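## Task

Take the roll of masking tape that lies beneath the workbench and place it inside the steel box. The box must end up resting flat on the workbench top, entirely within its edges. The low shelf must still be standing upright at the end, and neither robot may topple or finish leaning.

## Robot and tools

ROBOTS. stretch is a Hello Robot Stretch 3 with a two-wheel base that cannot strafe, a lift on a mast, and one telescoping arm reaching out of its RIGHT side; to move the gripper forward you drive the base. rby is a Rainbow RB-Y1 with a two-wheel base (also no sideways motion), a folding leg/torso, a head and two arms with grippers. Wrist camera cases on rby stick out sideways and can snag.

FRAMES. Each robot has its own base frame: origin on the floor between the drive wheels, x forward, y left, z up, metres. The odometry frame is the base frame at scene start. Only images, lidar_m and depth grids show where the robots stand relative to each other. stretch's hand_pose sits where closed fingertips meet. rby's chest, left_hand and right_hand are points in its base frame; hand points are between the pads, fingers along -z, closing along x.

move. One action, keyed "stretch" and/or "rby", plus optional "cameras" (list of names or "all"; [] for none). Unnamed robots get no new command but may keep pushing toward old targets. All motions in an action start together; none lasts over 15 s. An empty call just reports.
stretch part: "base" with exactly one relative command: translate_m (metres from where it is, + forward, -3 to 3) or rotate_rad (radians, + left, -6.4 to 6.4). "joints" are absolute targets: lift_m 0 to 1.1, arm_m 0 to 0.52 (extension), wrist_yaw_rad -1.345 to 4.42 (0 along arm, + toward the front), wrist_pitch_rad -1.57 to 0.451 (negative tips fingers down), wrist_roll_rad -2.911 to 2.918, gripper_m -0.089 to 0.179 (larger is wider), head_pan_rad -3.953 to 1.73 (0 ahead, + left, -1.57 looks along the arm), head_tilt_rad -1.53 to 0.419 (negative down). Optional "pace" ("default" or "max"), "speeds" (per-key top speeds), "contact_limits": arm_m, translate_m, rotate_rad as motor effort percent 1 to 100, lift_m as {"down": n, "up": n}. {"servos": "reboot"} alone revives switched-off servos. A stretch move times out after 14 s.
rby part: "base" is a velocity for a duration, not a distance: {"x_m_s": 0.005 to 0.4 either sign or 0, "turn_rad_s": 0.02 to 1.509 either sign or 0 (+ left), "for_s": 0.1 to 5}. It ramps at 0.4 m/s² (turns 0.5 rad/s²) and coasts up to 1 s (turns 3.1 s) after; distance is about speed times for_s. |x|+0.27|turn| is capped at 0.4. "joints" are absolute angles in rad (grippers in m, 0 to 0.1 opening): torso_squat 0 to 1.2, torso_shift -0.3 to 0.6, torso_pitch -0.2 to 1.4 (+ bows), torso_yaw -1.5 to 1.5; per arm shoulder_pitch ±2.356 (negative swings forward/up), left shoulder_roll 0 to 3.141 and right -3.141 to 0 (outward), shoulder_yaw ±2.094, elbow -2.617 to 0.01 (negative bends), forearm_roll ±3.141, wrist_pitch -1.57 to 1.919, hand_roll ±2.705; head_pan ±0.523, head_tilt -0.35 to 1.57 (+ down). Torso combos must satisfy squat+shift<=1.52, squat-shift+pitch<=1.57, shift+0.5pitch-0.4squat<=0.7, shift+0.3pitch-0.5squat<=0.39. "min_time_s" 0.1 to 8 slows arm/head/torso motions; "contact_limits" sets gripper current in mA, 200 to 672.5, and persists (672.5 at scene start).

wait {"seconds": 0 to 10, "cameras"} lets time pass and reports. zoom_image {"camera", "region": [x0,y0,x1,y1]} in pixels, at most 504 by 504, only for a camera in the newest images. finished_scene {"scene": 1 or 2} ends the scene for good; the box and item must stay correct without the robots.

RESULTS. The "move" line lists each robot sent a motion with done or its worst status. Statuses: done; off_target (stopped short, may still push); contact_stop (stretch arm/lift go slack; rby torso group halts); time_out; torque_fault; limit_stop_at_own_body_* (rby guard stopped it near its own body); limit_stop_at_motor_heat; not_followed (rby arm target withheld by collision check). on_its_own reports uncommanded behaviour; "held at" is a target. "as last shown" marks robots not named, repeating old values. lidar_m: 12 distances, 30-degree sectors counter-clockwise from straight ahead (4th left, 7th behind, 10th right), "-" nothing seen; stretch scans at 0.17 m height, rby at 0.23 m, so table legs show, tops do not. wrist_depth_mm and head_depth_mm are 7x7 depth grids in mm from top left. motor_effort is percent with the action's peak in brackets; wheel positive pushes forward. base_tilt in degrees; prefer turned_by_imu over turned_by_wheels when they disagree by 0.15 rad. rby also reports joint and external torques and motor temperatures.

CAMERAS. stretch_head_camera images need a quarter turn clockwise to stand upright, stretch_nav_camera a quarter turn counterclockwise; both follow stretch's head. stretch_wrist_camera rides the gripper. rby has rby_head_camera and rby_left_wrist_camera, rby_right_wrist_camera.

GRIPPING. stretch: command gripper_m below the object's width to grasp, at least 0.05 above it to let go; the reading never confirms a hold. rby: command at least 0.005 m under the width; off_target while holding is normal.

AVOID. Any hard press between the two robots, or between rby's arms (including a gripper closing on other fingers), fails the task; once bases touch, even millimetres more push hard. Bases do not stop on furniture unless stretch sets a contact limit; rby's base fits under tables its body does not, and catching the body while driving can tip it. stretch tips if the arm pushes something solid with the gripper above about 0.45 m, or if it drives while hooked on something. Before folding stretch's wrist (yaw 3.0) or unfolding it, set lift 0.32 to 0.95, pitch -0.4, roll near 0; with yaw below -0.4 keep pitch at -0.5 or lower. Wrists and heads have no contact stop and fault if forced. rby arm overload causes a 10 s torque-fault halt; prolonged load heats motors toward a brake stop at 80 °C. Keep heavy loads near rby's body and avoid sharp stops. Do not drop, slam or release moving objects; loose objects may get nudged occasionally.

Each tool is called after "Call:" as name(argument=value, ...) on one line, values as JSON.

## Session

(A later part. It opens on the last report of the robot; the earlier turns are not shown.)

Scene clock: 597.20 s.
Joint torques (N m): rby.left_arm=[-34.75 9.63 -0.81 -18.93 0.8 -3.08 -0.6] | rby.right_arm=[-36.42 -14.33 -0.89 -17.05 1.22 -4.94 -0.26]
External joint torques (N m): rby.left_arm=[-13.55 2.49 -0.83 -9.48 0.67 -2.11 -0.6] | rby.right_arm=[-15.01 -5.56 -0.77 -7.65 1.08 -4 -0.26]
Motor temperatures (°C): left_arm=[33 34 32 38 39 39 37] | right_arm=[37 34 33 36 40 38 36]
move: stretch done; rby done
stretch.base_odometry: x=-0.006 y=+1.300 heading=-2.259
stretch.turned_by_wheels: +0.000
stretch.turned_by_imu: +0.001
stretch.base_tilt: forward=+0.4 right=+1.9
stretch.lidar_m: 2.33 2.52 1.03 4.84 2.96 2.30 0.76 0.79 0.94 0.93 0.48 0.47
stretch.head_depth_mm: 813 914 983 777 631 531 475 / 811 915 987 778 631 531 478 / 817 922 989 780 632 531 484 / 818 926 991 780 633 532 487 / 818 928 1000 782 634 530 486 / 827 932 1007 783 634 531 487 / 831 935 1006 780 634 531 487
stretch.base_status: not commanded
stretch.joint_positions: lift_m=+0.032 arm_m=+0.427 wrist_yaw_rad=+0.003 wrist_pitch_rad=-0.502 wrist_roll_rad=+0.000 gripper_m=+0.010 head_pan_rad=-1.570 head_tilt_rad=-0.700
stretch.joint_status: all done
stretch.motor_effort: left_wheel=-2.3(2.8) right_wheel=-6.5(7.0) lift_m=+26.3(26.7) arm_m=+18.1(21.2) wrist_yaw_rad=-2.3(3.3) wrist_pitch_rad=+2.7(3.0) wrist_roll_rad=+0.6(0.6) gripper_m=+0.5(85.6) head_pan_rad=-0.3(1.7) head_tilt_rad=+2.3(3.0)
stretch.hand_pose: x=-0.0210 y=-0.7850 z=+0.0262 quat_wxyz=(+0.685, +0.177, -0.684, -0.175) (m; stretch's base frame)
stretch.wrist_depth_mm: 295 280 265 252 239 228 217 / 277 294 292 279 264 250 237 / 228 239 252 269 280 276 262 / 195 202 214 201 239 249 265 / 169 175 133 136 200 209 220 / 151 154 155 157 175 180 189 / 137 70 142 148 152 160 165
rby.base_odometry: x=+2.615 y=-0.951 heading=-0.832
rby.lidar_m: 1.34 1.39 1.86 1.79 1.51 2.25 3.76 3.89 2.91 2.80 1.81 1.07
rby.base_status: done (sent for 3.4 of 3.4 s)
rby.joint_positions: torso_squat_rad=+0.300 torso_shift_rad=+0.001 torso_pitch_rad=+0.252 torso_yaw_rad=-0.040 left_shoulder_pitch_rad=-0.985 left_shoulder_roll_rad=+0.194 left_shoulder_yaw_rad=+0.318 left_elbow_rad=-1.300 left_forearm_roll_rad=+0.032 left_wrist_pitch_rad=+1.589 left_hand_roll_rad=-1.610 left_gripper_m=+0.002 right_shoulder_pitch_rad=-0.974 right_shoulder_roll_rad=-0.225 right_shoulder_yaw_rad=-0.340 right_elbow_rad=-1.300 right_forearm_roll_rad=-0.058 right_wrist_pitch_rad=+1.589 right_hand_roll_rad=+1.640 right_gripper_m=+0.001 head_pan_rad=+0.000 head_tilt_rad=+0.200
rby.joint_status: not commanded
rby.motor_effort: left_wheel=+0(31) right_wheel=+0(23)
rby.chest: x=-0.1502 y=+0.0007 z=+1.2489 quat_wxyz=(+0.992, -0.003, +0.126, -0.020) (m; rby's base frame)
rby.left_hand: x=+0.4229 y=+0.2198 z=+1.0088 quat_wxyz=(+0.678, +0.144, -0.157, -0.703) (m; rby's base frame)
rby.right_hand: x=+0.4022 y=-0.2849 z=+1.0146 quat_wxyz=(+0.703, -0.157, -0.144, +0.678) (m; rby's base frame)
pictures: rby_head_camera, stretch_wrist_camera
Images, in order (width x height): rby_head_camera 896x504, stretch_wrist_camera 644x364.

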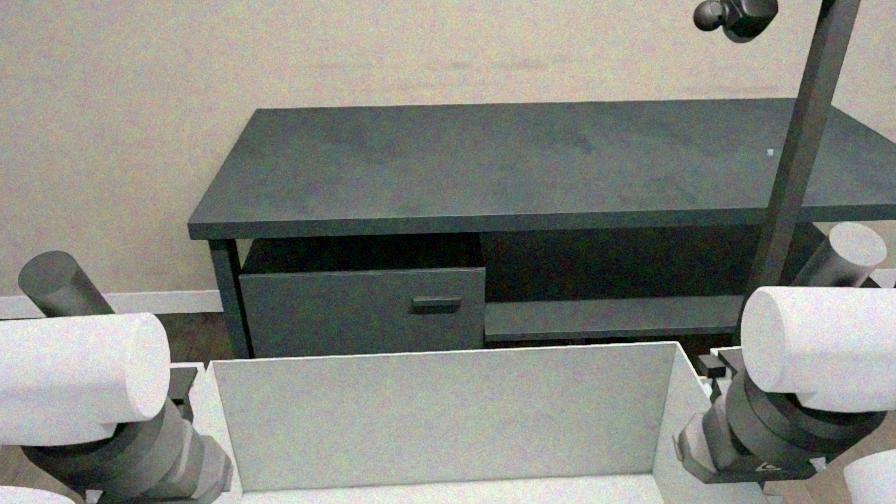

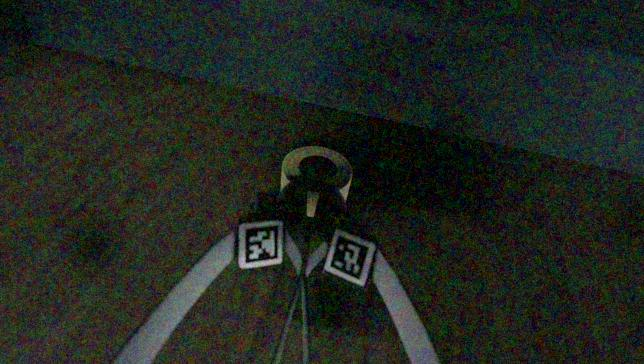

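Call:
move(stretch={"joints": {"gripper_m": 0.12}}, cameras=["stretch_wrist_camera"])

Call:
move(stretch={"joints": {"arm_m": 0.46}, "speeds": {"arm_m": 0.06}}, cameras=["stretch_wrist_camera"])

Scene clock: 617.10 s.
Joint torques (N m): rby.left_arm=[-34.95 9.46 -0.43 -18.62 0.8 -2.94 -0.54] | rby.right_arm=[-36.37 -14.16 -0.62 -17.08 1.09 -4.88 -0.17]
External joint torques (N m): rby.left_arm=[-13.75 2.32 -0.45 -9.17 0.66 -1.97 -0.55] | rby.right_arm=[-14.97 -5.39 -0.5 -7.68 0.96 -3.94 -0.17]
Motor temperatures (°C): left_arm=[33 34 32 38 39 39 37] | right_arm=[37 34 33 36 40 38 36]
move: stretch done
stretch.base_odometry: x=-0.006 y=+1.300 heading=-2.259
stretch.turned_by_wheels: +0.000
stretch.turned_by_imu: +0.001
stretch.base_tilt: forward=+0.4 right=+2.0
stretch.lidar_m: 2.33 2.50 1.04 4.86 2.95 2.31 0.76 0.79 0.94 0.93 0.48 0.47
stretch.head_depth_mm: 809 912 982 777 631 530 474 / 815 915 985 780 631 531 478 / 814 924 993 781 633 530 484 / 819 924 999 778 630 530 486 / 824 927 998 781 634 531 486 / 825 934 1002 784 633 533 487 / 830 934 1011 785 634 533 487
stretch.base_status: not commanded
stretch.joint_positions: lift_m=+0.032 arm_m=+0.427 wrist_yaw_rad=+0.003 wrist_pitch_rad=-0.502 wrist_roll_rad=+0.000 gripper_m=+0.120 head_pan_rad=-1.570 head_tilt_rad=-0.700
stretch.joint_status: all done
stretch.motor_effort: left_wheel=-2.2(2.5) right_wheel=-6.7(6.9) lift_m=+29.4(29.4) arm_m=+15.8(16.9) wrist_yaw_rad=-2.4(3.0) wrist_pitch_rad=+2.7(2.9) wrist_roll_rad=+0.2(0.6) gripper_m=-0.2(86.0) head_pan_rad=-1.4(1.6) head_tilt_rad=+1.7(2.5)
stretch.hand_pose: x=-0.0210 y=-0.7850 z=+0.0262 quat_wxyz=(+0.685, +0.177, -0.684, -0.175) (m; stretch's base frame)
stretch.wrist_depth_mm: 297 283 266 252 238 227 217 / 275 292 290 279 265 250 238 / 229 239 253 269 279 276 262 / 195 198 212 201 236 251 266 / 173 124 182 191 191 211 221 / - 153 161 168 166 175 189 / 135 139 142 149 154 149 165
rby: as last shown
rby.lidar_m: 1.33 1.39 1.84 1.79 1.50 2.25 3.76 3.90 2.90 2.81 1.81 1.07
rby.motor_effort: left_wheel=+0(1) right_wheel=+0(1)
pictures: stretch_wrist_camera
Images, in order (width x height): stretch_wrist_camera 644x364.

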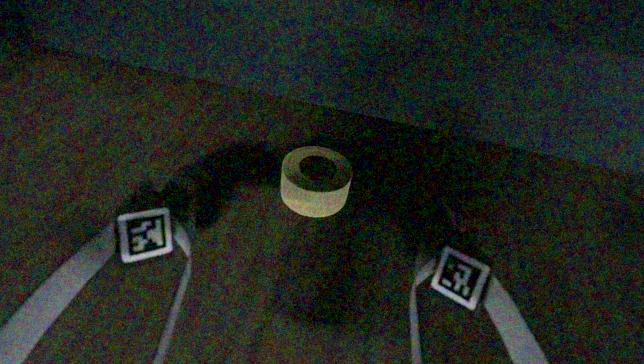

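Scene clock: 618.37 s.
Joint torques (N m): rby.left_arm=[-35.27 9.82 -0.5 -18.89 0.84 -3.11 -0.58] | rby.right_arm=[-36.08 -14.25 -0.78 -17.11 1.19 -4.98 -0.23]
External joint torques (N m): rby.left_arm=[-14.07 2.68 -0.52 -9.44 0.71 -2.14 -0.59] | rby.right_arm=[-14.68 -5.48 -0.66 -7.71 1.05 -4.04 -0.23]
Motor temperatures (°C): left_arm=[33 34 32 38 39 39 37] | right_arm=[37 34 33 36 40 38 36]
move: stretch done
stretch.base_odometry: x=-0.006 y=+1.300 heading=-2.259
stretch.turned_by_wheels: +0.000
stretch.turned_by_imu: +0.000
stretch.base_tilt: forward=+0.4 right=+1.9
stretch.lidar_m: 2.33 2.52 1.03 4.83 2.95 2.30 0.76 0.78 0.94 0.93 0.48 0.47
stretch.head_depth_mm: 808 914 981 782 630 530 477 / 815 916 986 781 633 531 478 / 816 918 992 777 633 531 484 / 819 925 997 781 632 532 486 / 828 926 997 781 633 531 486 / 826 934 1003 785 632 531 487 / 832 935 1008 782 632 531 487
stretch.base_status: not commanded
stretch.joint_positions: lift_m=+0.032 arm_m=+0.460 wrist_yaw_rad=+0.003 wrist_pitch_rad=-0.502 wrist_roll_rad=+0.000 gripper_m=+0.120 head_pan_rad=-1.570 head_tilt_rad=-0.700
stretch.joint_status: all done
stretch.motor_effort: left_wheel=-2.1(2.7) right_wheel=-6.6(6.9) lift_m=+30.0(30.4) arm_m=+21.0(24.8) wrist_yaw_rad=-2.3(2.9) wrist_pitch_rad=+2.5(2.9) wrist_roll_rad=+0.3(0.6) gripper_m=+0.4(2.0) head_pan_rad=-0.5(1.9) head_tilt_rad=+2.0(2.4)
stretch.hand_pose: x=-0.0210 y=-0.8180 z=+0.0262 quat_wxyz=(+0.685, +0.177, -0.684, -0.175) (m; stretch's base frame)
stretch.wrist_depth_mm: 260 246 231 219 208 199 191 / 274 271 260 244 230 219 206 / 228 238 253 261 257 241 230 / 196 198 212 220 238 250 250 / 172 124 181 171 192 212 219 / - 152 160 169 166 174 188 / 135 139 143 149 155 149 165
rby: as last shown
rby.lidar_m: 1.34 1.39 1.84 1.79 1.50 2.25 3.75 3.89 2.91 2.80 1.81 1.07
rby.motor_effort: left_wheel=-1(1) right_wheel=+0(0)
pictures: stretch_wrist_camera
Images, in order (width x height): stretch_wrist_camera 644x364.

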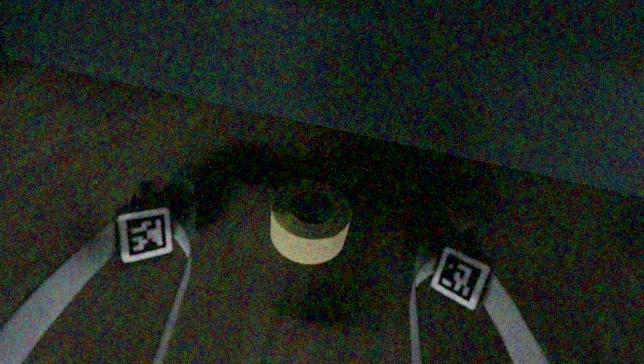

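Call:
move(stretch={"joints": {"gripper_m": 0.01}}, cameras=["stretch_wrist_camera"])

Scene clock: 623.93 s.
Joint torques (N m): rby.left_arm=[-34.89 9.81 -0.61 -18.89 0.8 -3 -0.57] | rby.right_arm=[-36.44 -14.21 -0.66 -17.05 1.16 -4.94 -0.23]
External joint torques (N m): rby.left_arm=[-13.69 2.66 -0.63 -9.43 0.67 -2.04 -0.57] | rby.right_arm=[-15.03 -5.44 -0.54 -7.65 1.03 -4 -0.23]
Motor temperatures (°C): left_arm=[33 34 32 38 39 39 37] | right_arm=[37 34 33 36 40 38 36]
move: stretch done
stretch.base_odometry: x=-0.006 y=+1.300 heading=-2.259
stretch.turned_by_wheels: +0.000
stretch.turned_by_imu: +0.001
stretch.base_tilt: forward=+0.5 right=+1.9
stretch.lidar_m: 2.32 2.52 1.03 4.85 2.95 2.31 0.76 0.79 0.94 0.93 0.48 0.47
stretch.head_depth_mm: 813 911 982 779 632 531 475 / 815 911 990 781 630 530 478 / 817 920 995 781 631 532 484 / 818 928 991 783 633 532 486 / 822 928 999 780 634 532 488 / 827 933 1005 784 633 532 487 / 828 939 1014 784 632 532 487
stretch.base_status: not commanded
stretch.joint_positions: lift_m=+0.032 arm_m=+0.460 wrist_yaw_rad=+0.003 wrist_pitch_rad=-0.502 wrist_roll_rad=+0.000 gripper_m=+0.010 head_pan_rad=-1.570 head_tilt_rad=-0.700
stretch.joint_status: all done
stretch.motor_effort: left_wheel=-2.2(2.7) right_wheel=-6.5(7.0) lift_m=+32.7(32.9) arm_m=+20.9(21.9) wrist_yaw_rad=-2.6(3.0) wrist_pitch_rad=+3.0(3.0) wrist_roll_rad=+0.4(0.5) gripper_m=-7.9(84.1) head_pan_rad=-0.8(2.0) head_tilt_rad=+2.1(2.4)
stretch.hand_pose: x=-0.0210 y=-0.8180 z=+0.0262 quat_wxyz=(+0.685, +0.177, -0.684, -0.175) (m; stretch's base frame)
stretch.wrist_depth_mm: 261 245 231 219 209 199 190 / 272 270 260 245 230 218 206 / 228 241 255 261 257 243 229 / 195 202 212 227 237 249 249 / 169 176 133 162 195 210 220 / 151 150 157 165 166 181 189 / - 81 142 149 147 160 165
rby: as last shown
rby.lidar_m: 1.35 1.39 1.84 1.79 1.51 2.25 3.76 3.90 2.91 2.80 1.81 1.07
rby.motor_effort: left_wheel=+0(1) right_wheel=+0(1)
pictures: stretch_wrist_camera
Images, in order (width x height): stretch_wrist_camera 644x364.

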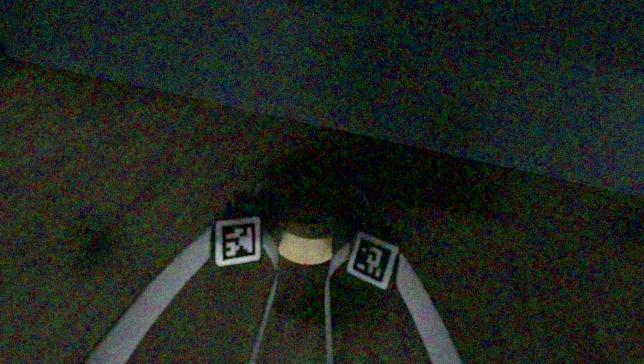

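Call:
move(stretch={"joints": {"lift_m": 0.15}, "speeds": {"lift_m": 0.08}}, cameras=["stretch_wrist_camera"])

Call:
move(stretch={"joints": {"arm_m": 0.01, "wrist_pitch_rad": -0.3}}, cameras=["stretch_wrist_camera", "stretch_nav_camera"])

Scene clock: 631.60 s.
Joint torques (N m): rby.left_arm=[-35.18 9.69 -0.21 -18.9 0.71 -3.08 -0.51] | rby.right_arm=[-36.44 -14.19 -0.84 -17.08 1.12 -4.93 -0.21]
External joint torques (N m): rby.left_arm=[-13.98 2.55 -0.23 -9.45 0.58 -2.11 -0.51] | rby.right_arm=[-15.03 -5.42 -0.72 -7.68 0.99 -3.99 -0.21]
Motor temperatures (°C): left_arm=[33 34 32 38 39 39 37] | right_arm=[37 34 33 36 40 38 36]
move: stretch done
stretch.base_odometry: x=-0.006 y=+1.300 heading=-2.259
stretch.turned_by_wheels: +0.000
stretch.turned_by_imu: +0.001
stretch.base_tilt: forward=+0.4 right=+1.9
stretch.lidar_m: 2.33 2.52 1.04 4.84 2.95 2.31 0.76 0.79 0.94 0.93 0.47 0.47
stretch.head_depth_mm: 809 912 975 779 630 529 476 / 810 915 989 779 633 533 478 / 820 916 991 779 631 532 484 / 822 922 997 782 635 530 486 / 826 930 1000 784 633 532 487 / 829 929 1006 783 633 530 487 / 832 942 1013 782 631 531 486
stretch.base_status: not commanded
stretch.joint_positions: lift_m=+0.150 arm_m=+0.460 wrist_yaw_rad=+0.003 wrist_pitch_rad=-0.503 wrist_roll_rad=+0.000 gripper_m=+0.010 head_pan_rad=-1.570 head_tilt_rad=-0.700
stretch.joint_status: all done
stretch.motor_effort: left_wheel=-2.3(2.6) right_wheel=-6.7(7.1) lift_m=+35.7(38.5) arm_m=+19.6(21.5) wrist_yaw_rad=-2.6(2.9) wrist_pitch_rad=+2.8(3.1) wrist_roll_rad=+0.3(0.6) gripper_m=-7.8(8.7) head_pan_rad=-1.7(2.4) head_tilt_rad=+1.3(2.2)
stretch.hand_pose: x=-0.0210 y=-0.8178 z=+0.1440 quat_wxyz=(+0.685, +0.177, -0.684, -0.175) (m; stretch's base frame)
stretch.wrist_depth_mm: 259 246 231 219 208 199 189 / 294 275 260 244 230 218 206 / 330 316 296 273 256 242 229 / 340 350 328 293 292 273 255 / 304 314 133 162 319 310 288 / 270 102 282 289 293 324 325 / - 237 256 265 260 284 297
rby: as last shown
rby.lidar_m: 1.34 1.40 1.85 1.79 1.51 2.24 3.76 3.90 2.91 2.80 1.82 1.09
pictures: stretch_wrist_camera
Images, in order (width x height): stretch_wrist_camera 644x364.

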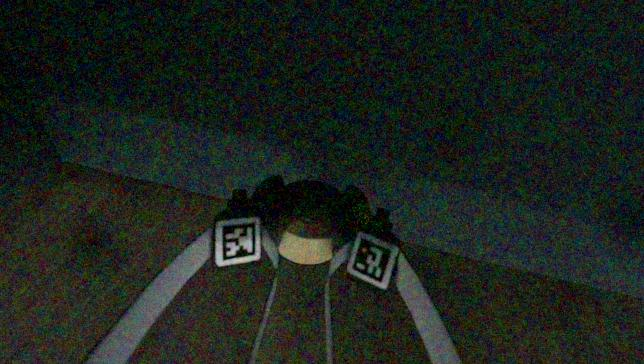

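Scene clock: 636.10 s.
Joint torques (N m): rby.left_arm=[-35.23 9.72 -0.41 -18.99 0.83 -3.08 -0.48] | rby.right_arm=[-36.42 -14.29 -0.72 -17.05 1.1 -4.94 -0.25]
External joint torques (N m): rby.left_arm=[-14.03 2.58 -0.43 -9.54 0.69 -2.12 -0.48] | rby.right_arm=[-15.01 -5.52 -0.61 -7.65 0.97 -4 -0.25]
Motor temperatures (°C): left_arm=[33 34 32 38 39 39 37] | right_arm=[37 34 33 36 40 38 36]
move: stretch done
stretch.base_odometry: x=-0.006 y=+1.300 heading=-2.259
stretch.turned_by_wheels: +0.000
stretch.turned_by_imu: +0.001
stretch.base_tilt: forward=+0.4 right=+1.9
stretch.lidar_m: 2.33 2.51 1.03 4.84 2.95 2.31 0.76 0.79 0.94 0.38 0.48 0.47
stretch.head_depth_mm: 815 910 986 779 632 530 475 / 817 918 985 782 632 530 480 / 815 917 989 781 634 531 485 / 820 926 994 782 631 531 486 / 827 929 998 783 634 532 487 / 828 931 1002 782 634 532 487 / 829 932 1009 782 632 532 487
stretch.base_status: not commanded
stretch.joint_positions: lift_m=+0.150 arm_m=+0.010 wrist_yaw_rad=+0.003 wrist_pitch_rad=-0.325 wrist_roll_rad=+0.000 gripper_m=+0.010 head_pan_rad=-1.570 head_tilt_rad=-0.700
stretch.joint_status: all done
stretch.motor_effort: left_wheel=-2.3(2.8) right_wheel=-6.6(7.0) lift_m=+29.3(36.0) arm_m=-21.7(24.4) wrist_yaw_rad=-2.4(3.1) wrist_pitch_rad=+5.3(7.9) wrist_roll_rad=+0.3(0.5) gripper_m=-7.8(9.1) head_pan_rad=-2.2(2.6) head_tilt_rad=+1.0(2.0)
stretch.hand_pose: x=-0.0209 y=-0.3901 z=+0.1841 quat_wxyz=(+0.698, +0.116, -0.697, -0.114) (m; stretch's base frame)
stretch.wrist_depth_mm: 382 504 650 626 598 573 557 / 391 533 717 690 647 622 588 / 405 549 657 710 697 667 637 / 415 474 522 552 591 636 675 / 376 398 133 161 453 499 530 / 324 102 342 349 364 403 429 / - 274 297 310 310 340 357
rby: as last shown
rby.lidar_m: 1.34 1.39 1.85 1.79 1.52 2.26 3.76 3.89 2.91 2.80 1.82 1.09
rby.motor_effort: left_wheel=-1(1) right_wheel=+0(1)
pictures: stretch_nav_camera (sideways), stretch_wrist_camera
Images, in order (width x height): stretch_nav_camera 672x504, stretch_wrist_camera 644x364.

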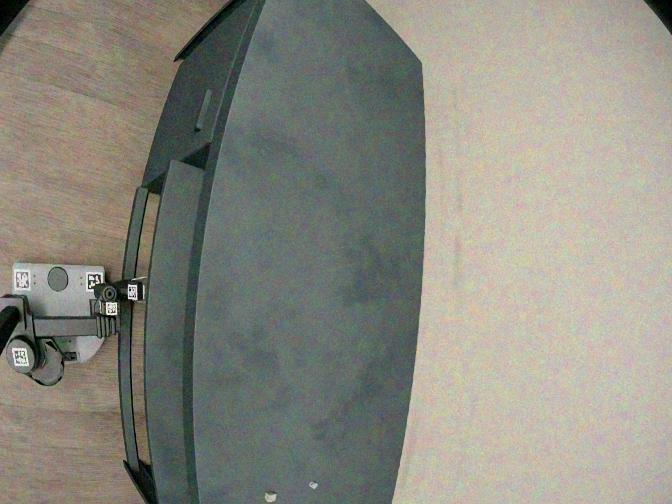

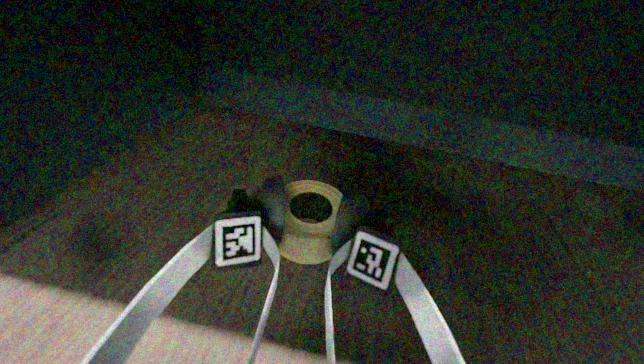

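Call:
move(stretch={"base": {"rotate_rad": -0.6}}, cameras=["stretch_nav_camera"])

Call:
move(stretch={"base": {"translate_m": -0.4}}, rby={"base": {"x_m_s": 0.25, "for_s": 2.0}}, cameras=["stretch_nav_camera", "stretch_wrist_camera", "rby_head_camera"])

Scene clock: 646.13 s.
Joint torques (N m): rby.left_arm=[-35.09 10.1 -0.17 -19.02 0.73 -3.13 -0.52] | rby.right_arm=[-36.44 -14.2 -0.8 -17.11 1.12 -4.92 -0.22]
External joint torques (N m): rby.left_arm=[-13.89 2.95 -0.19 -9.57 0.6 -2.17 -0.52] | rby.right_arm=[-15.04 -5.43 -0.69 -7.71 0.98 -3.98 -0.21]
Motor temperatures (°C): left_arm=[33 34 32 38 39 39 37] | right_arm=[37 34 33 36 40 38 36]
move: stretch done
stretch.base_odometry: x=-0.006 y=+1.300 heading=-2.859
stretch.turned_by_wheels: -0.600
stretch.turned_by_imu: -0.599
stretch.base_tilt: forward=+0.4 right=+1.9
stretch.lidar_m: 0.47 2.32 2.45 1.04 1.12 3.12 2.35 0.79 0.76 0.38 0.93 0.50
stretch.head_depth_mm: 1173 1356 1435 780 632 924 1154 / 1094 1246 1023 776 631 570 1116 / 1025 1163 1022 782 630 543 832 / 964 1083 1025 783 631 531 749 / 909 1010 1023 785 634 531 481 / 864 952 1012 783 634 531 459 / 817 904 973 784 634 533 459
stretch.base_status: done
stretch.joint_positions: lift_m=+0.150 arm_m=+0.010 wrist_yaw_rad=+0.003 wrist_pitch_rad=-0.325 wrist_roll_rad=+0.000 gripper_m=+0.010 head_pan_rad=-1.570 head_tilt_rad=-0.700
stretch.joint_status: not commanded
stretch.motor_effort: left_wheel=+6.9(10.3) right_wheel=-9.5(12.6) lift_m=+21.5(24.5) arm_m=-20.7(21.5) wrist_yaw_rad=-2.4(2.9) wrist_pitch_rad=+4.7(5.2) wrist_roll_rad=+0.4(0.5) gripper_m=-7.3(9.1) head_pan_rad=-1.8(2.7) head_tilt_rad=+1.1(2.0)
stretch.hand_pose: x=-0.0209 y=-0.3901 z=+0.1841 quat_wxyz=(+0.698, +0.115, -0.697, -0.114) (m; stretch's base frame)
stretch.wrist_depth_mm: 543 587 658 733 792 654 516 / 573 629 713 794 839 657 528 / 576 609 677 726 783 678 534 / 454 473 520 561 587 623 536 / 373 396 133 162 451 494 510 / 323 103 339 349 366 406 444 / - 275 301 311 310 357 351
rby: as last shown
rby.lidar_m: 1.35 1.38 1.85 1.79 1.51 2.25 3.76 3.89 2.91 2.79 1.82 1.03
rby.motor_effort: left_wheel=-1(1) right_wheel=+0(0)
pictures: stretch_nav_camera (sideways)
Images, in order (width x height): stretch_nav_camera 672x504.

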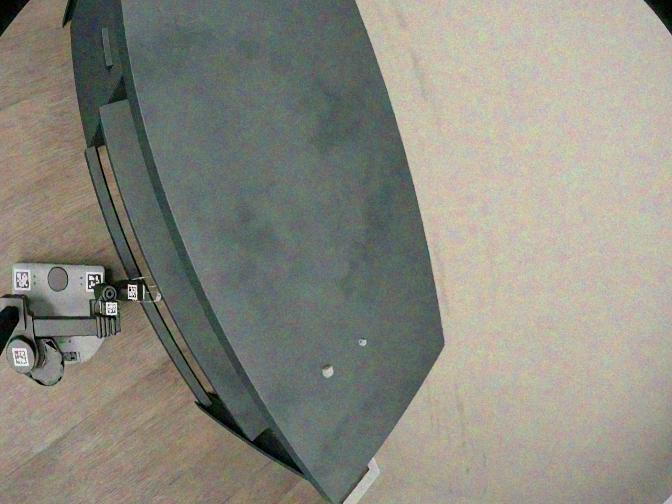

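Scene clock: 651.27 s.
Joint torques (N m): rby.left_arm=[-34.65 9.57 -0.59 -18.66 0.69 -2.84 -0.58] | rby.right_arm=[-36.44 -14.03 -0.97 -17.2 1.18 -5.11 -0.17]
External joint torques (N m): rby.left_arm=[-13.45 2.43 -0.61 -9.2 0.55 -1.88 -0.58] | rby.right_arm=[-15.03 -5.26 -0.85 -7.8 1.05 -4.17 -0.16]
Motor temperatures (°C): left_arm=[33 34 32 38 39 39 37] | right_arm=[37 34 33 36 40 38 36]
move: stretch done; rby done
stretch.base_odometry: x=+0.378 y=+1.412 heading=-2.858
stretch.turned_by_wheels: +0.000
stretch.turned_by_imu: +0.002
stretch.base_tilt: forward=+0.4 right=+1.8
stretch.lidar_m: 0.86 1.11 0.69 0.97 4.72 2.65 1.99 1.93 0.57 0.38 1.11 0.98
stretch.head_depth_mm: 1396 1609 1896 1961 1595 1345 1162 / 1306 1497 1728 1905 1596 1334 1157 / 1214 1379 1597 782 851 1134 1155 / 1148 1284 1431 781 689 969 1142 / 1083 1210 1025 784 650 907 1134 / 1026 1138 1028 784 633 886 1115 / 968 1067 1026 783 634 846 832
stretch.base_status: done
stretch.joint_positions: lift_m=+0.150 arm_m=+0.010 wrist_yaw_rad=+0.003 wrist_pitch_rad=-0.325 wrist_roll_rad=+0.000 gripper_m=+0.010 head_pan_rad=-1.570 head_tilt_rad=-0.700
stretch.joint_status: not commanded
stretch.motor_effort: left_wheel=+0.3(9.0) right_wheel=-9.8(14.5) lift_m=+19.7(21.5) arm_m=-20.0(21.5) wrist_yaw_rad=-2.6(2.9) wrist_pitch_rad=+5.0(5.2) wrist_roll_rad=+0.3(0.7) gripper_m=-7.5(9.6) head_pan_rad=-2.1(3.3) head_tilt_rad=+0.5(1.9)
stretch.hand_pose: x=-0.0209 y=-0.3901 z=+0.1841 quat_wxyz=(+0.698, +0.116, -0.697, -0.114) (m; stretch's base frame)
stretch.wrist_depth_mm: 688 742 812 587 379 297 - / 717 767 851 621 363 - - / 564 607 660 626 379 857 - / 452 475 518 549 410 632 719 / 374 398 132 162 377 494 533 / - 95 322 346 366 406 424 / - 275 299 312 312 340 355
rby.base_odometry: x=+2.952 y=-1.321 heading=-0.832
rby.lidar_m: 0.84 0.89 1.83 1.77 1.75 2.14 4.26 3.91 2.92 0.90 0.90 1.56
rby.base_status: done (sent for 2 of 2 s)
rby.joint_positions: torso_squat_rad=+0.300 torso_shift_rad=+0.001 torso_pitch_rad=+0.252 torso_yaw_rad=-0.040 left_shoulder_pitch_rad=-0.985 left_shoulder_roll_rad=+0.194 left_shoulder_yaw_rad=+0.318 left_elbow_rad=-1.300 left_forearm_roll_rad=+0.032 left_wrist_pitch_rad=+1.589 left_hand_roll_rad=-1.610 left_gripper_m=+0.002 right_shoulder_pitch_rad=-0.974 right_shoulder_roll_rad=-0.225 right_shoulder_yaw_rad=-0.340 right_elbow_rad=-1.300 right_forearm_roll_rad=-0.058 right_wrist_pitch_rad=+1.589 right_hand_roll_rad=+1.640 right_gripper_m=+0.001 head_pan_rad=+0.000 head_tilt_rad=+0.200
rby.joint_status: not commanded
rby.motor_effort: left_wheel=-2(21) right_wheel=+1(21)
rby.chest: x=-0.1502 y=+0.0007 z=+1.2489 quat_wxyz=(+0.992, -0.003, +0.126, -0.020) (m; rby's base frame)
rby.left_hand: x=+0.4229 y=+0.2198 z=+1.0088 quat_wxyz=(+0.678, +0.144, -0.157, -0.703) (m; rby's base frame)
rby.right_hand: x=+0.4022 y=-0.2849 z=+1.0146 quat_wxyz=(+0.703, -0.157, -0.144, +0.678) (m; rby's base frame)
pictures: rby_head_camera, stretch_nav_camera (sideways), stretch_wrist_camera
Images, in order (width x height): rby_head_camera 896x504, stretch_nav_camera 672x504, stretch_wrist_camera 644x364.

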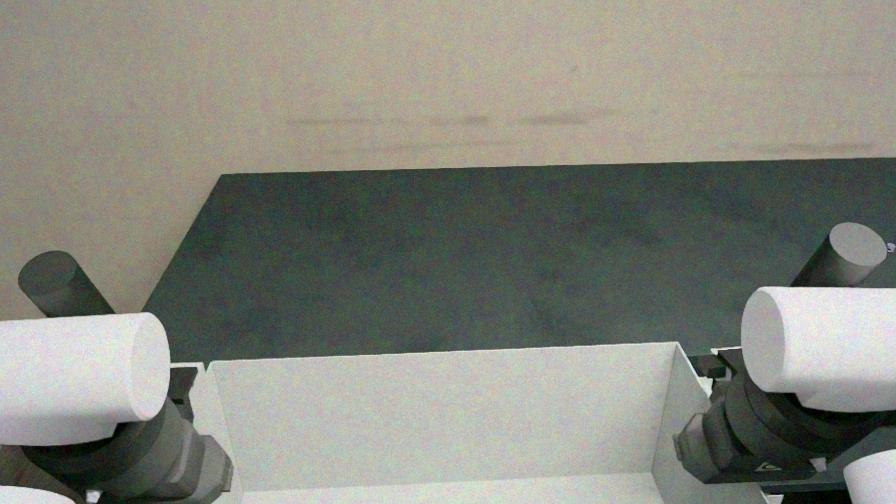

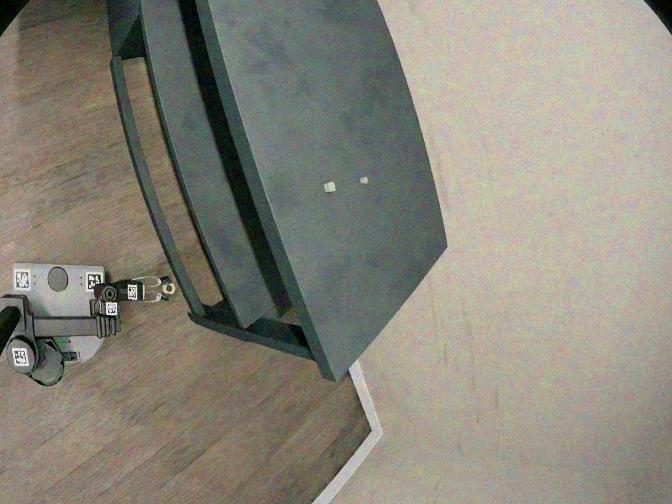

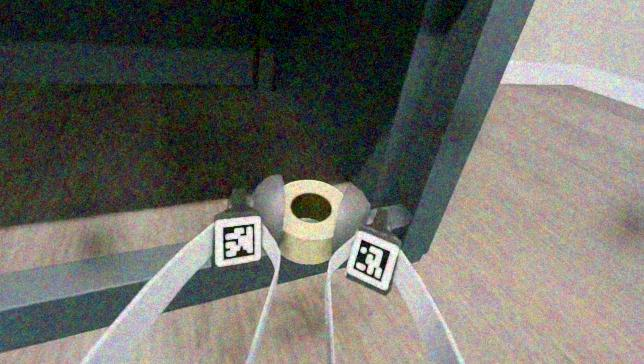

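Call:
move(stretch={"joints": {"lift_m": 1.09, "wrist_pitch_rad": -0.49}, "speeds": {"lift_m": 0.13}}, rby={"joints": {"torso_squat_rad": 0.05}, "min_time_s": 1.5}, cameras=[])

Call:
move(stretch={"base": {"rotate_rad": 0.6}}, rby={"base": {"x_m_s": 0.2, "for_s": 2.5}}, cameras=["rby_head_camera", "rby_left_wrist_camera", "rby_right_wrist_camera", "stretch_nav_camera"])

Scene clock: 678.67 s.
Joint torques (N m): rby.left_arm=[-34.98 10.03 -0.59 -18.93 0.87 -2.8 -0.55] | rby.right_arm=[-36.33 -14.18 -0.83 -17.13 1.17 -5.06 -0.25]
External joint torques (N m): rby.left_arm=[-13.78 2.88 -0.61 -9.48 0.73 -1.84 -0.55] | rby.right_arm=[-14.93 -5.41 -0.71 -7.73 1.04 -4.12 -0.24]
Motor temperatures (°C): left_arm=[33 34 32 38 39 39 37] | right_arm=[37 34 33 36 40 38 36]
move: stretch done; rby done
stretch.base_odometry: x=+0.378 y=+1.412 heading=-2.858
stretch.turned_by_wheels: +0.000
stretch.turned_by_imu: +0.003
stretch.base_tilt: forward=+0.4 right=+1.9
stretch.lidar_m: 0.86 1.11 0.69 0.98 4.72 2.65 1.99 1.93 0.57 0.56 1.11 0.99
stretch.head_depth_mm: - - - - 1550 1344 1160 / - - - - - 1332 1152 / - - - - - 1138 1152 / - - - - 998 967 1141 / 1072 1186 1027 758 649 904 1136 / 1024 1143 1021 783 634 885 1120 / 973 1071 1027 786 635 847 829
stretch.base_status: not commanded
stretch.joint_positions: lift_m=+1.090 arm_m=+0.010 wrist_yaw_rad=+0.003 wrist_pitch_rad=-0.503 wrist_roll_rad=+0.000 gripper_m=+0.010 head_pan_rad=-1.570 head_tilt_rad=-0.700
stretch.joint_status: all done
stretch.motor_effort: left_wheel=+0.5(1.0) right_wheel=-9.6(10.2) lift_m=+35.7(39.1) arm_m=-20.7(21.3) wrist_yaw_rad=-2.7(3.1) wrist_pitch_rad=+3.0(7.0) wrist_roll_rad=+0.3(0.6) gripper_m=-7.6(8.8) head_pan_rad=-2.4(3.7) head_tilt_rad=+0.1(1.4)
stretch.hand_pose: x=-0.0210 y=-0.3678 z=+1.0840 quat_wxyz=(+0.685, +0.177, -0.684, -0.175) (m; stretch's base frame)
stretch.wrist_depth_mm: 770 841 913 - - - - / 791 851 886 - - - - / 655 690 723 824 - - - / 557 588 612 646 - - - / 479 509 132 162 - - - / 427 103 445 470 - - - / - 385 420 770 - - -
rby.base_odometry: x=+2.952 y=-1.321 heading=-0.832
rby.lidar_m: 0.84 0.88 1.83 1.77 1.75 2.18 4.26 3.92 2.92 0.90 0.89 1.55
rby.base_status: not commanded
rby.joint_positions: torso_squat_rad=+0.050 torso_shift_rad=+0.001 torso_pitch_rad=+0.252 torso_yaw_rad=-0.040 left_shoulder_pitch_rad=-0.985 left_shoulder_roll_rad=+0.194 left_shoulder_yaw_rad=+0.318 left_elbow_rad=-1.300 left_forearm_roll_rad=+0.032 left_wrist_pitch_rad=+1.589 left_hand_roll_rad=-1.610 left_gripper_m=+0.002 right_shoulder_pitch_rad=-0.974 right_shoulder_roll_rad=-0.225 right_shoulder_yaw_rad=-0.340 right_elbow_rad=-1.300 right_forearm_roll_rad=-0.058 right_wrist_pitch_rad=+1.589 right_hand_roll_rad=+1.640 right_gripper_m=+0.001 head_pan_rad=+0.000 head_tilt_rad=+0.200
rby.joint_status: all done
rby.motor_effort: left_wheel=-2(3) right_wheel=+1(1)
rby.chest: x=-0.1501 y=+0.0007 z=+1.2793 quat_wxyz=(+0.992, -0.003, +0.126, -0.020) (m; rby's base frame)
rby.left_hand: x=+0.4230 y=+0.2198 z=+1.0391 quat_wxyz=(+0.678, +0.144, -0.157, -0.703) (m; rby's base frame)
rby.right_hand: x=+0.4023 y=-0.2848 z=+1.0448 quat_wxyz=(+0.703, -0.156, -0.144, +0.678) (m; rby's base frame)
pictures: none
No camera images: "cameras" was empty.

Scene clock: 682.00 s.
Joint torques (N m): rby.left_arm=[-35.1 9.59 -0.23 -18.72 0.78 -2.86 -0.47] | rby.right_arm=[-36.66 -14.19 -0.84 -17.09 1.18 -5.03 -0.19]
External joint torques (N m): rby.left_arm=[-13.9 2.45 -0.25 -9.27 0.65 -1.9 -0.47] | rby.right_arm=[-15.26 -5.42 -0.72 -7.69 1.05 -4.09 -0.18]
Motor temperatures (°C): left_arm=[33 34 32 38 39 39 37] | right_arm=[37 34 33 36 40 38 36]
move: stretch done; rby done
stretch.base_odometry: x=+0.378 y=+1.412 heading=-2.259
stretch.turned_by_wheels: +0.600
stretch.turned_by_imu: +0.603
stretch.base_tilt: forward=+0.5 right=+1.9
stretch.lidar_m: 0.61 0.73 4.38 4.67 2.49 1.96 1.94 0.56 0.62 1.11 0.92 0.63
stretch.head_depth_mm: - - - - 613 904 1118 / - - - - - 902 1111 / - - - - - 901 1115 / - - - - 617 906 1111 / 979 1111 1023 761 633 906 1111 / 981 1108 1028 781 632 929 1129 / 990 1117 1026 784 635 920 1133
stretch.base_status: done
stretch.joint_positions: lift_m=+1.090 arm_m=+0.010 wrist_yaw_rad=+0.002 wrist_pitch_rad=-0.503 wrist_roll_rad=+0.000 gripper_m=+0.010 head_pan_rad=-1.570 head_tilt_rad=-0.700
stretch.joint_status: not commanded
stretch.motor_effort: left_wheel=-8.2(10.9) right_wheel=+6.4(10.4) lift_m=+33.5(35.7) arm_m=-20.1(21.6) wrist_yaw_rad=-2.1(2.8) wrist_pitch_rad=+2.6(3.2) wrist_roll_rad=+0.5(0.5) gripper_m=-7.3(8.7) head_pan_rad=-3.4(4.3) head_tilt_rad=+0.5(1.1)
stretch.hand_pose: x=-0.0210 y=-0.3678 z=+1.0840 quat_wxyz=(+0.685, +0.177, -0.684, -0.176) (m; stretch's base frame)
stretch.wrist_depth_mm: 974 972 947 896 866 811 758 / 784 825 912 960 938 883 845 / 648 686 723 773 821 894 916 / 557 584 617 650 677 720 - / 482 506 133 162 564 601 - / 437 103 448 462 474 521 572 / - 80 418 423 421 453 474
rby.base_odometry: x=+3.288 y=-1.691 heading=-0.832
rby.lidar_m: 0.35 0.36 0.52 1.75 1.84 2.09 4.75 3.95 0.99 0.98 1.33 0.36
rby.base_status: done (sent for 2.5 of 2.5 s)
rby.joint_positions: torso_squat_rad=+0.050 torso_shift_rad=+0.001 torso_pitch_rad=+0.252 torso_yaw_rad=-0.040 left_shoulder_pitch_rad=-0.985 left_shoulder_roll_rad=+0.194 left_shoulder_yaw_rad=+0.318 left_elbow_rad=-1.300 left_forearm_roll_rad=+0.032 left_wrist_pitch_rad=+1.589 left_hand_roll_rad=-1.610 left_gripper_m=+0.002 right_shoulder_pitch_rad=-0.974 right_shoulder_roll_rad=-0.225 right_shoulder_yaw_rad=-0.340 right_elbow_rad=-1.300 right_forearm_roll_rad=-0.058 right_wrist_pitch_rad=+1.589 right_hand_roll_rad=+1.640 right_gripper_m=+0.001 head_pan_rad=+0.000 head_tilt_rad=+0.200
rby.joint_status: not commanded
rby.motor_effort: left_wheel=+0(20) right_wheel=-1(21)
rby.chest: x=-0.1501 y=+0.0007 z=+1.2793 quat_wxyz=(+0.992, -0.003, +0.126, -0.020) (m; rby's base frame)
rby.left_hand: x=+0.4230 y=+0.2198 z=+1.0390 quat_wxyz=(+0.678, +0.144, -0.157, -0.703) (m; rby's base frame)
rby.right_hand: x=+0.4023 y=-0.2848 z=+1.0448 quat_wxyz=(+0.703, -0.156, -0.144, +0.678) (m; rby's base frame)
pictures: rby_head_camera, rby_left_wrist_camera, rby_right_wrist_camera, stretch_nav_camera (sideways)
Images, in order (width x height): rby_head_camera 896x504, rby_left_wrist_camera 644x364, rby_right_wrist_camera 644x364, stretch_nav_camera 672x504.

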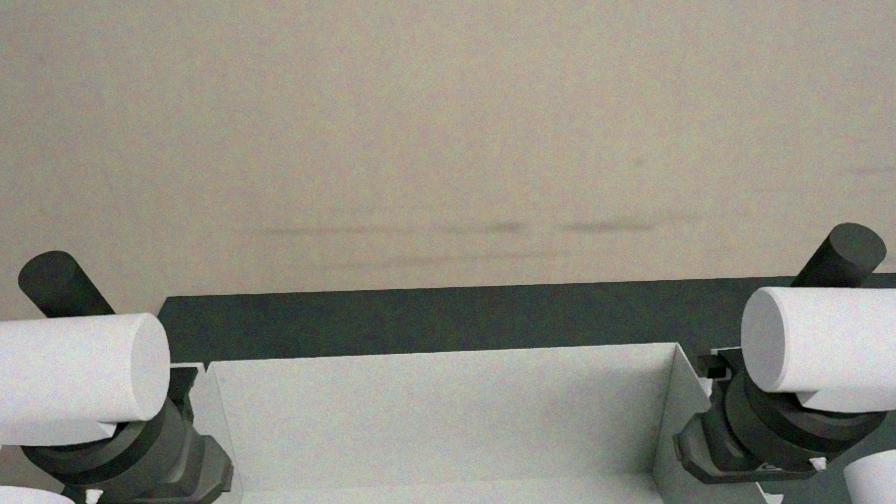

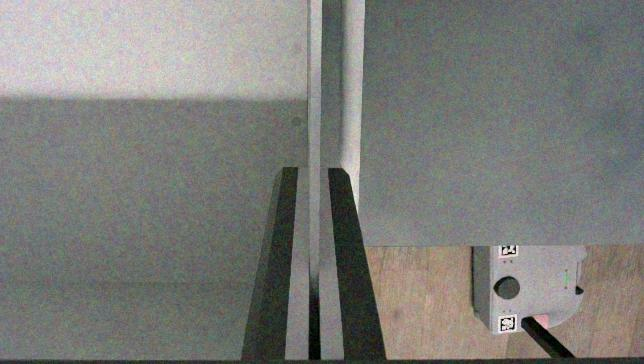

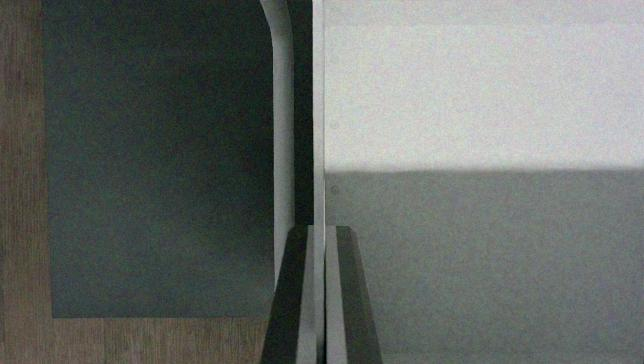

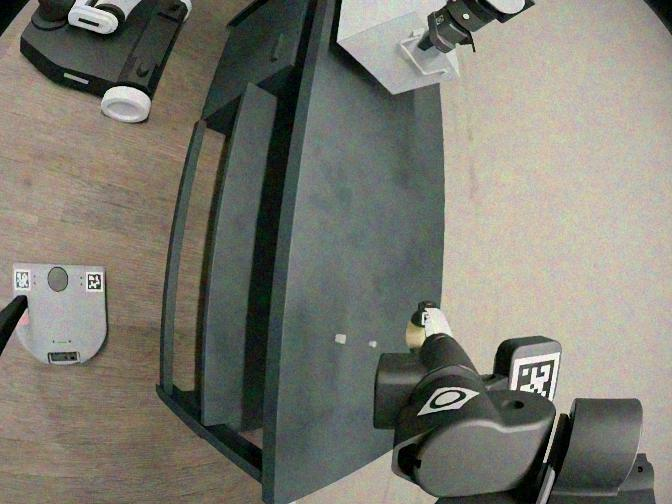

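Call:
move(rby={"base": {"x_m_s": 0.15, "for_s": 0.93}}, cameras=["rby_left_wrist_camera", "rby_right_wrist_camera", "rby_head_camera"])

Scene clock: 691.20 s.
Joint torques (N m): rby.left_arm=[-35.07 9.66 -0.33 -18.8 0.79 -2.88 -0.44] | rby.right_arm=[-36.67 -14.07 -0.93 -17.18 1.16 -4.99 -0.12]
External joint torques (N m): rby.left_arm=[-13.86 2.52 -0.35 -9.34 0.66 -1.92 -0.45] | rby.right_arm=[-15.26 -5.31 -0.82 -7.78 1.03 -4.05 -0.12]
Motor temperatures (°C): left_arm=[33 34 32 38 39 39 37] | right_arm=[37 34 33 36 40 38 36]
move: rby done
stretch: as last shown
stretch.turned_by_wheels: +0.000
stretch.turned_by_imu: +0.001
stretch.base_tilt: forward=+0.4 right=+1.9
stretch.lidar_m: 0.67 0.80 4.36 4.67 2.50 1.97 1.94 0.56 0.62 1.11 0.92 0.64
stretch.head_depth_mm: - - - - 613 898 1110 / - - - - - 904 1110 / - - - - - 900 1110 / - - - - 617 908 1117 / 979 1108 1024 757 634 911 1113 / 984 1110 1021 785 634 925 1140 / 985 1123 1022 785 636 931 1138
stretch.motor_effort: left_wheel=-7.9(8.2) right_wheel=+6.5(6.7) lift_m=+30.4(31.6) arm_m=-20.9(21.3) wrist_yaw_rad=-1.9(2.8) wrist_pitch_rad=+2.6(3.2) wrist_roll_rad=+0.4(0.6) gripper_m=-7.3(9.0) head_pan_rad=-3.2(4.6) head_tilt_rad=-0.4(1.0)
stretch.wrist_depth_mm: 961 987 940 902 834 797 772 / 739 830 895 963 938 893 841 / 657 695 716 766 817 887 934 / 552 588 612 646 675 707 - / 483 507 133 162 553 602 - / 438 102 449 462 473 514 572 / - 80 415 421 418 453 482
rby.base_odometry: x=+3.382 y=-1.794 heading=-0.832
rby.lidar_m: 0.20 0.22 0.31 1.75 1.84 2.20 4.90 3.94 1.02 1.28 1.21 0.22
rby.base_status: done (sent for 0.93 of 0.93 s)
rby.joint_positions: torso_squat_rad=+0.050 torso_shift_rad=+0.001 torso_pitch_rad=+0.252 torso_yaw_rad=-0.040 left_shoulder_pitch_rad=-0.985 left_shoulder_roll_rad=+0.194 left_shoulder_yaw_rad=+0.318 left_elbow_rad=-1.300 left_forearm_roll_rad=+0.032 left_wrist_pitch_rad=+1.589 left_hand_roll_rad=-1.610 left_gripper_m=+0.002 right_shoulder_pitch_rad=-0.974 right_shoulder_roll_rad=-0.225 right_shoulder_yaw_rad=-0.340 right_elbow_rad=-1.300 right_forearm_roll_rad=-0.058 right_wrist_pitch_rad=+1.589 right_hand_roll_rad=+1.640 right_gripper_m=+0.001 head_pan_rad=+0.000 head_tilt_rad=+0.200
rby.joint_status: not commanded
rby.motor_effort: left_wheel=-1(21) right_wheel=+1(21)
rby.chest: x=-0.1502 y=+0.0007 z=+1.2793 quat_wxyz=(+0.992, -0.003, +0.126, -0.020) (m; rby's base frame)
rby.left_hand: x=+0.4229 y=+0.2198 z=+1.0391 quat_wxyz=(+0.678, +0.144, -0.157, -0.703) (m; rby's base frame)
rby.right_hand: x=+0.4022 y=-0.2849 z=+1.0449 quat_wxyz=(+0.703, -0.156, -0.144, +0.678) (m; rby's base frame)
pictures: rby_head_camera, rby_left_wrist_camera, rby_right_wrist_camera
Images, in order (width x height): rby_head_camera 896x504, rby_left_wrist_camera 644x364, rby_right_wrist_camera 644x364.

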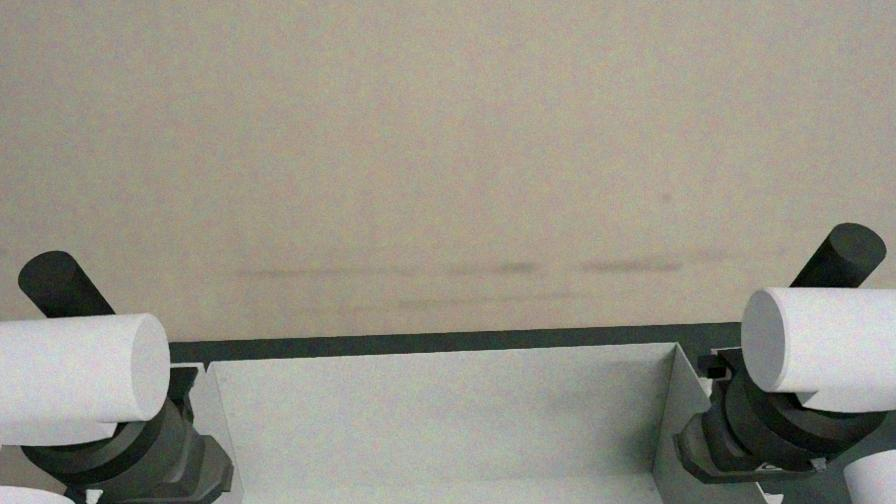

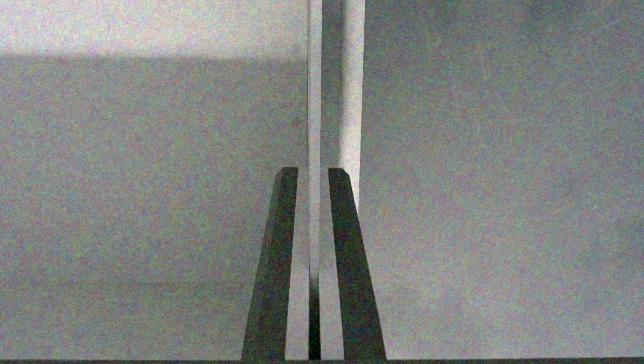

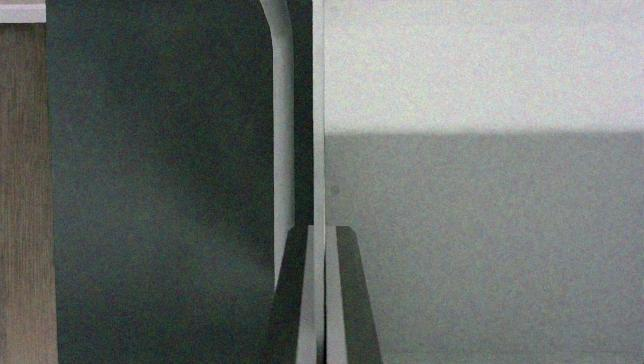

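Call:
move(rby={"joints": {"torso_squat_rad": 0.37}, "min_time_s": 2.0}, cameras=[])

Call:
move(rby={"joints": {"torso_squat_rad": 0.395}, "min_time_s": 0.8}, cameras=["rby_left_wrist_camera", "rby_right_wrist_camera"])

Scene clock: 701.87 s.
Joint torques (N m): rby.left_arm=[-34.84 9.31 -0.14 -18.85 0.86 -2.97 -0.47] | rby.right_arm=[-36.48 -14.25 -0.59 -17.17 1.13 -5.08 -0.18]
External joint torques (N m): rby.left_arm=[-13.63 2.16 -0.16 -9.39 0.73 -2 -0.48] | rby.right_arm=[-15.07 -5.48 -0.47 -7.77 0.99 -4.15 -0.17]
Motor temperatures (°C): left_arm=[33 34 32 38 39 39 37] | right_arm=[37 34 33 36 40 38 36]
move: rby done
stretch: as last shown
stretch.lidar_m: 0.67 0.79 4.36 4.68 2.51 1.96 1.93 0.56 0.62 1.11 0.92 0.64
stretch.head_depth_mm: - - - - 613 902 1112 / - - - - - 904 1117 / - - - - - 904 1108 / - - - - 616 904 1113 / 982 1107 1024 755 634 904 1113 / 986 1107 1020 783 634 931 1134 / 986 1112 1029 784 634 926 1133
stretch.motor_effort: left_wheel=-7.9(8.2) right_wheel=+6.4(6.9) lift_m=+26.8(28.5) arm_m=-19.9(21.4) wrist_yaw_rad=-2.3(2.9) wrist_pitch_rad=+2.9(3.1) wrist_roll_rad=+0.3(0.6) gripper_m=-7.5(8.7) head_pan_rad=-3.8(4.7) head_tilt_rad=-0.1(1.3)
stretch.wrist_depth_mm: 968 992 939 900 860 802 766 / 696 843 889 961 952 888 857 / 647 690 733 775 827 916 939 / 553 580 609 644 668 720 - / 484 500 133 162 561 594 - / 437 102 453 460 470 510 565 / - 80 422 422 416 453 477
rby.base_odometry: x=+3.382 y=-1.794 heading=-0.832
rby.lidar_m: 0.20 0.21 0.30 1.75 1.84 2.20 4.89 3.96 1.03 1.28 1.22 0.21
rby.base_status: not commanded
rby.joint_positions: torso_squat_rad=+0.370 torso_shift_rad=+0.001 torso_pitch_rad=+0.252 torso_yaw_rad=-0.040 left_shoulder_pitch_rad=-0.985 left_shoulder_roll_rad=+0.194 left_shoulder_yaw_rad=+0.318 left_elbow_rad=-1.300 left_forearm_roll_rad=+0.032 left_wrist_pitch_rad=+1.589 left_hand_roll_rad=-1.610 left_gripper_m=+0.002 right_shoulder_pitch_rad=-0.974 right_shoulder_roll_rad=-0.225 right_shoulder_yaw_rad=-0.340 right_elbow_rad=-1.300 right_forearm_roll_rad=-0.058 right_wrist_pitch_rad=+1.589 right_hand_roll_rad=+1.640 right_gripper_m=+0.001 head_pan_rad=+0.000 head_tilt_rad=+0.200
rby.joint_status: all done
rby.motor_effort: left_wheel=-1(2) right_wheel=+1(2)
rby.chest: x=-0.1503 y=+0.0007 z=+1.2328 quat_wxyz=(+0.992, -0.003, +0.126, -0.020) (m; rby's base frame)
rby.left_hand: x=+0.4228 y=+0.2198 z=+0.9928 quat_wxyz=(+0.678, +0.144, -0.157, -0.703) (m; rby's base frame)
rby.right_hand: x=+0.4021 y=-0.2849 z=+0.9986 quat_wxyz=(+0.703, -0.157, -0.145, +0.678) (m; rby's base frame)
pictures: none
No camera images: "cameras" was empty.

Scene clock: 702.93 s.
Joint torques (N m): rby.left_arm=[-34.6 9.58 -0.04 -18.64 0.7 -2.91 -0.38] | rby.right_arm=[-36.69 -14.21 -0.83 -17.23 1.15 -5.07 -0.3]
External joint torques (N m): rby.left_arm=[-13.39 2.43 -0.06 -9.19 0.57 -1.94 -0.38] | rby.right_arm=[-15.28 -5.44 -0.71 -7.83 1.02 -4.13 -0.3]
Motor temperatures (°C): left_arm=[33 34 32 38 39 39 37] | right_arm=[37 34 33 36 40 38 36]
move: rby done
stretch: as last shown
stretch.turned_by_imu: +0.000
stretch.base_tilt: forward=+0.3 right=+1.9
stretch.lidar_m: 0.67 0.80 4.38 4.67 2.50 1.96 1.93 0.56 0.62 1.11 0.92 0.64
stretch.head_depth_mm: - - - - 614 901 1111 / - - - - - 902 1111 / - - - - - 905 1117 / - - - - 616 902 1114 / 977 1105 1026 762 635 907 1122 / 983 1109 1016 786 635 928 1134 / 990 1111 1025 783 634 926 1137
stretch.motor_effort: left_wheel=-8.1(8.1) right_wheel=+6.8(6.8) lift_m=+26.1(26.9) arm_m=-21.3(21.3) wrist_yaw_rad=-2.5(2.8) wrist_pitch_rad=+2.9(3.2) wrist_roll_rad=+0.2(0.5) gripper_m=-8.0(8.3) head_pan_rad=-3.2(4.5) head_tilt_rad=-0.2(0.9)
stretch.wrist_depth_mm: 993 989 965 906 856 814 771 / 694 840 921 956 942 871 851 / 644 695 714 788 817 907 952 / 553 583 616 649 669 722 - / 483 503 133 162 560 601 - / 436 102 452 462 475 518 569 / - 80 417 425 421 455 473
rby.base_odometry: x=+3.382 y=-1.794 heading=-0.832
rby.lidar_m: 0.20 0.21 0.30 1.74 1.82 2.20 4.90 3.95 1.02 1.29 1.20 0.22
rby.base_status: not commanded
rby.joint_positions: torso_squat_rad=+0.395 torso_shift_rad=+0.001 torso_pitch_rad=+0.252 torso_yaw_rad=-0.040 left_shoulder_pitch_rad=-0.985 left_shoulder_roll_rad=+0.194 left_shoulder_yaw_rad=+0.318 left_elbow_rad=-1.300 left_forearm_roll_rad=+0.032 left_wrist_pitch_rad=+1.589 left_hand_roll_rad=-1.610 left_gripper_m=+0.002 right_shoulder_pitch_rad=-0.974 right_shoulder_roll_rad=-0.225 right_shoulder_yaw_rad=-0.340 right_elbow_rad=-1.300 right_forearm_roll_rad=-0.058 right_wrist_pitch_rad=+1.589 right_hand_roll_rad=+1.640 right_gripper_m=+0.001 head_pan_rad=+0.000 head_tilt_rad=+0.200
rby.joint_status: all done
rby.motor_effort: left_wheel=-1(1) right_wheel=+1(2)
rby.chest: x=-0.1505 y=+0.0007 z=+1.2263 quat_wxyz=(+0.992, -0.003, +0.126, -0.020) (m; rby's base frame)
rby.left_hand: x=+0.4228 y=+0.2198 z=+0.9865 quat_wxyz=(+0.678, +0.144, -0.157, -0.703) (m; rby's base frame)
rby.right_hand: x=+0.4021 y=-0.2849 z=+0.9922 quat_wxyz=(+0.703, -0.157, -0.145, +0.678) (m; rby's base frame)
pictures: rby_left_wrist_camera, rby_right_wrist_camera
Images, in order (width x height): rby_left_wrist_camera 644x364, rby_right_wrist_camera 644x364.

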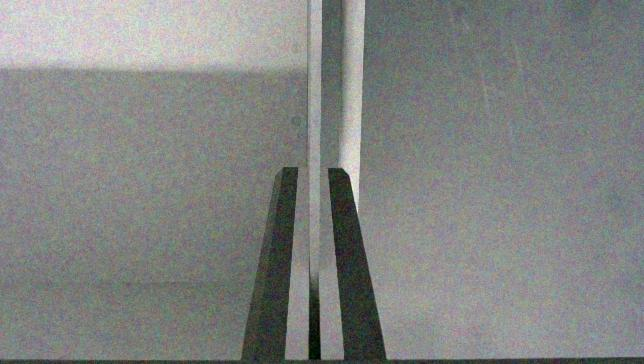

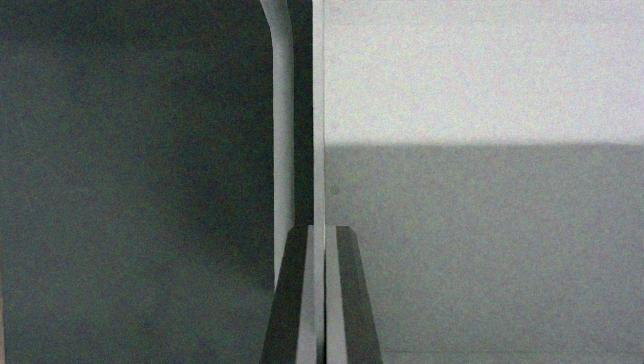

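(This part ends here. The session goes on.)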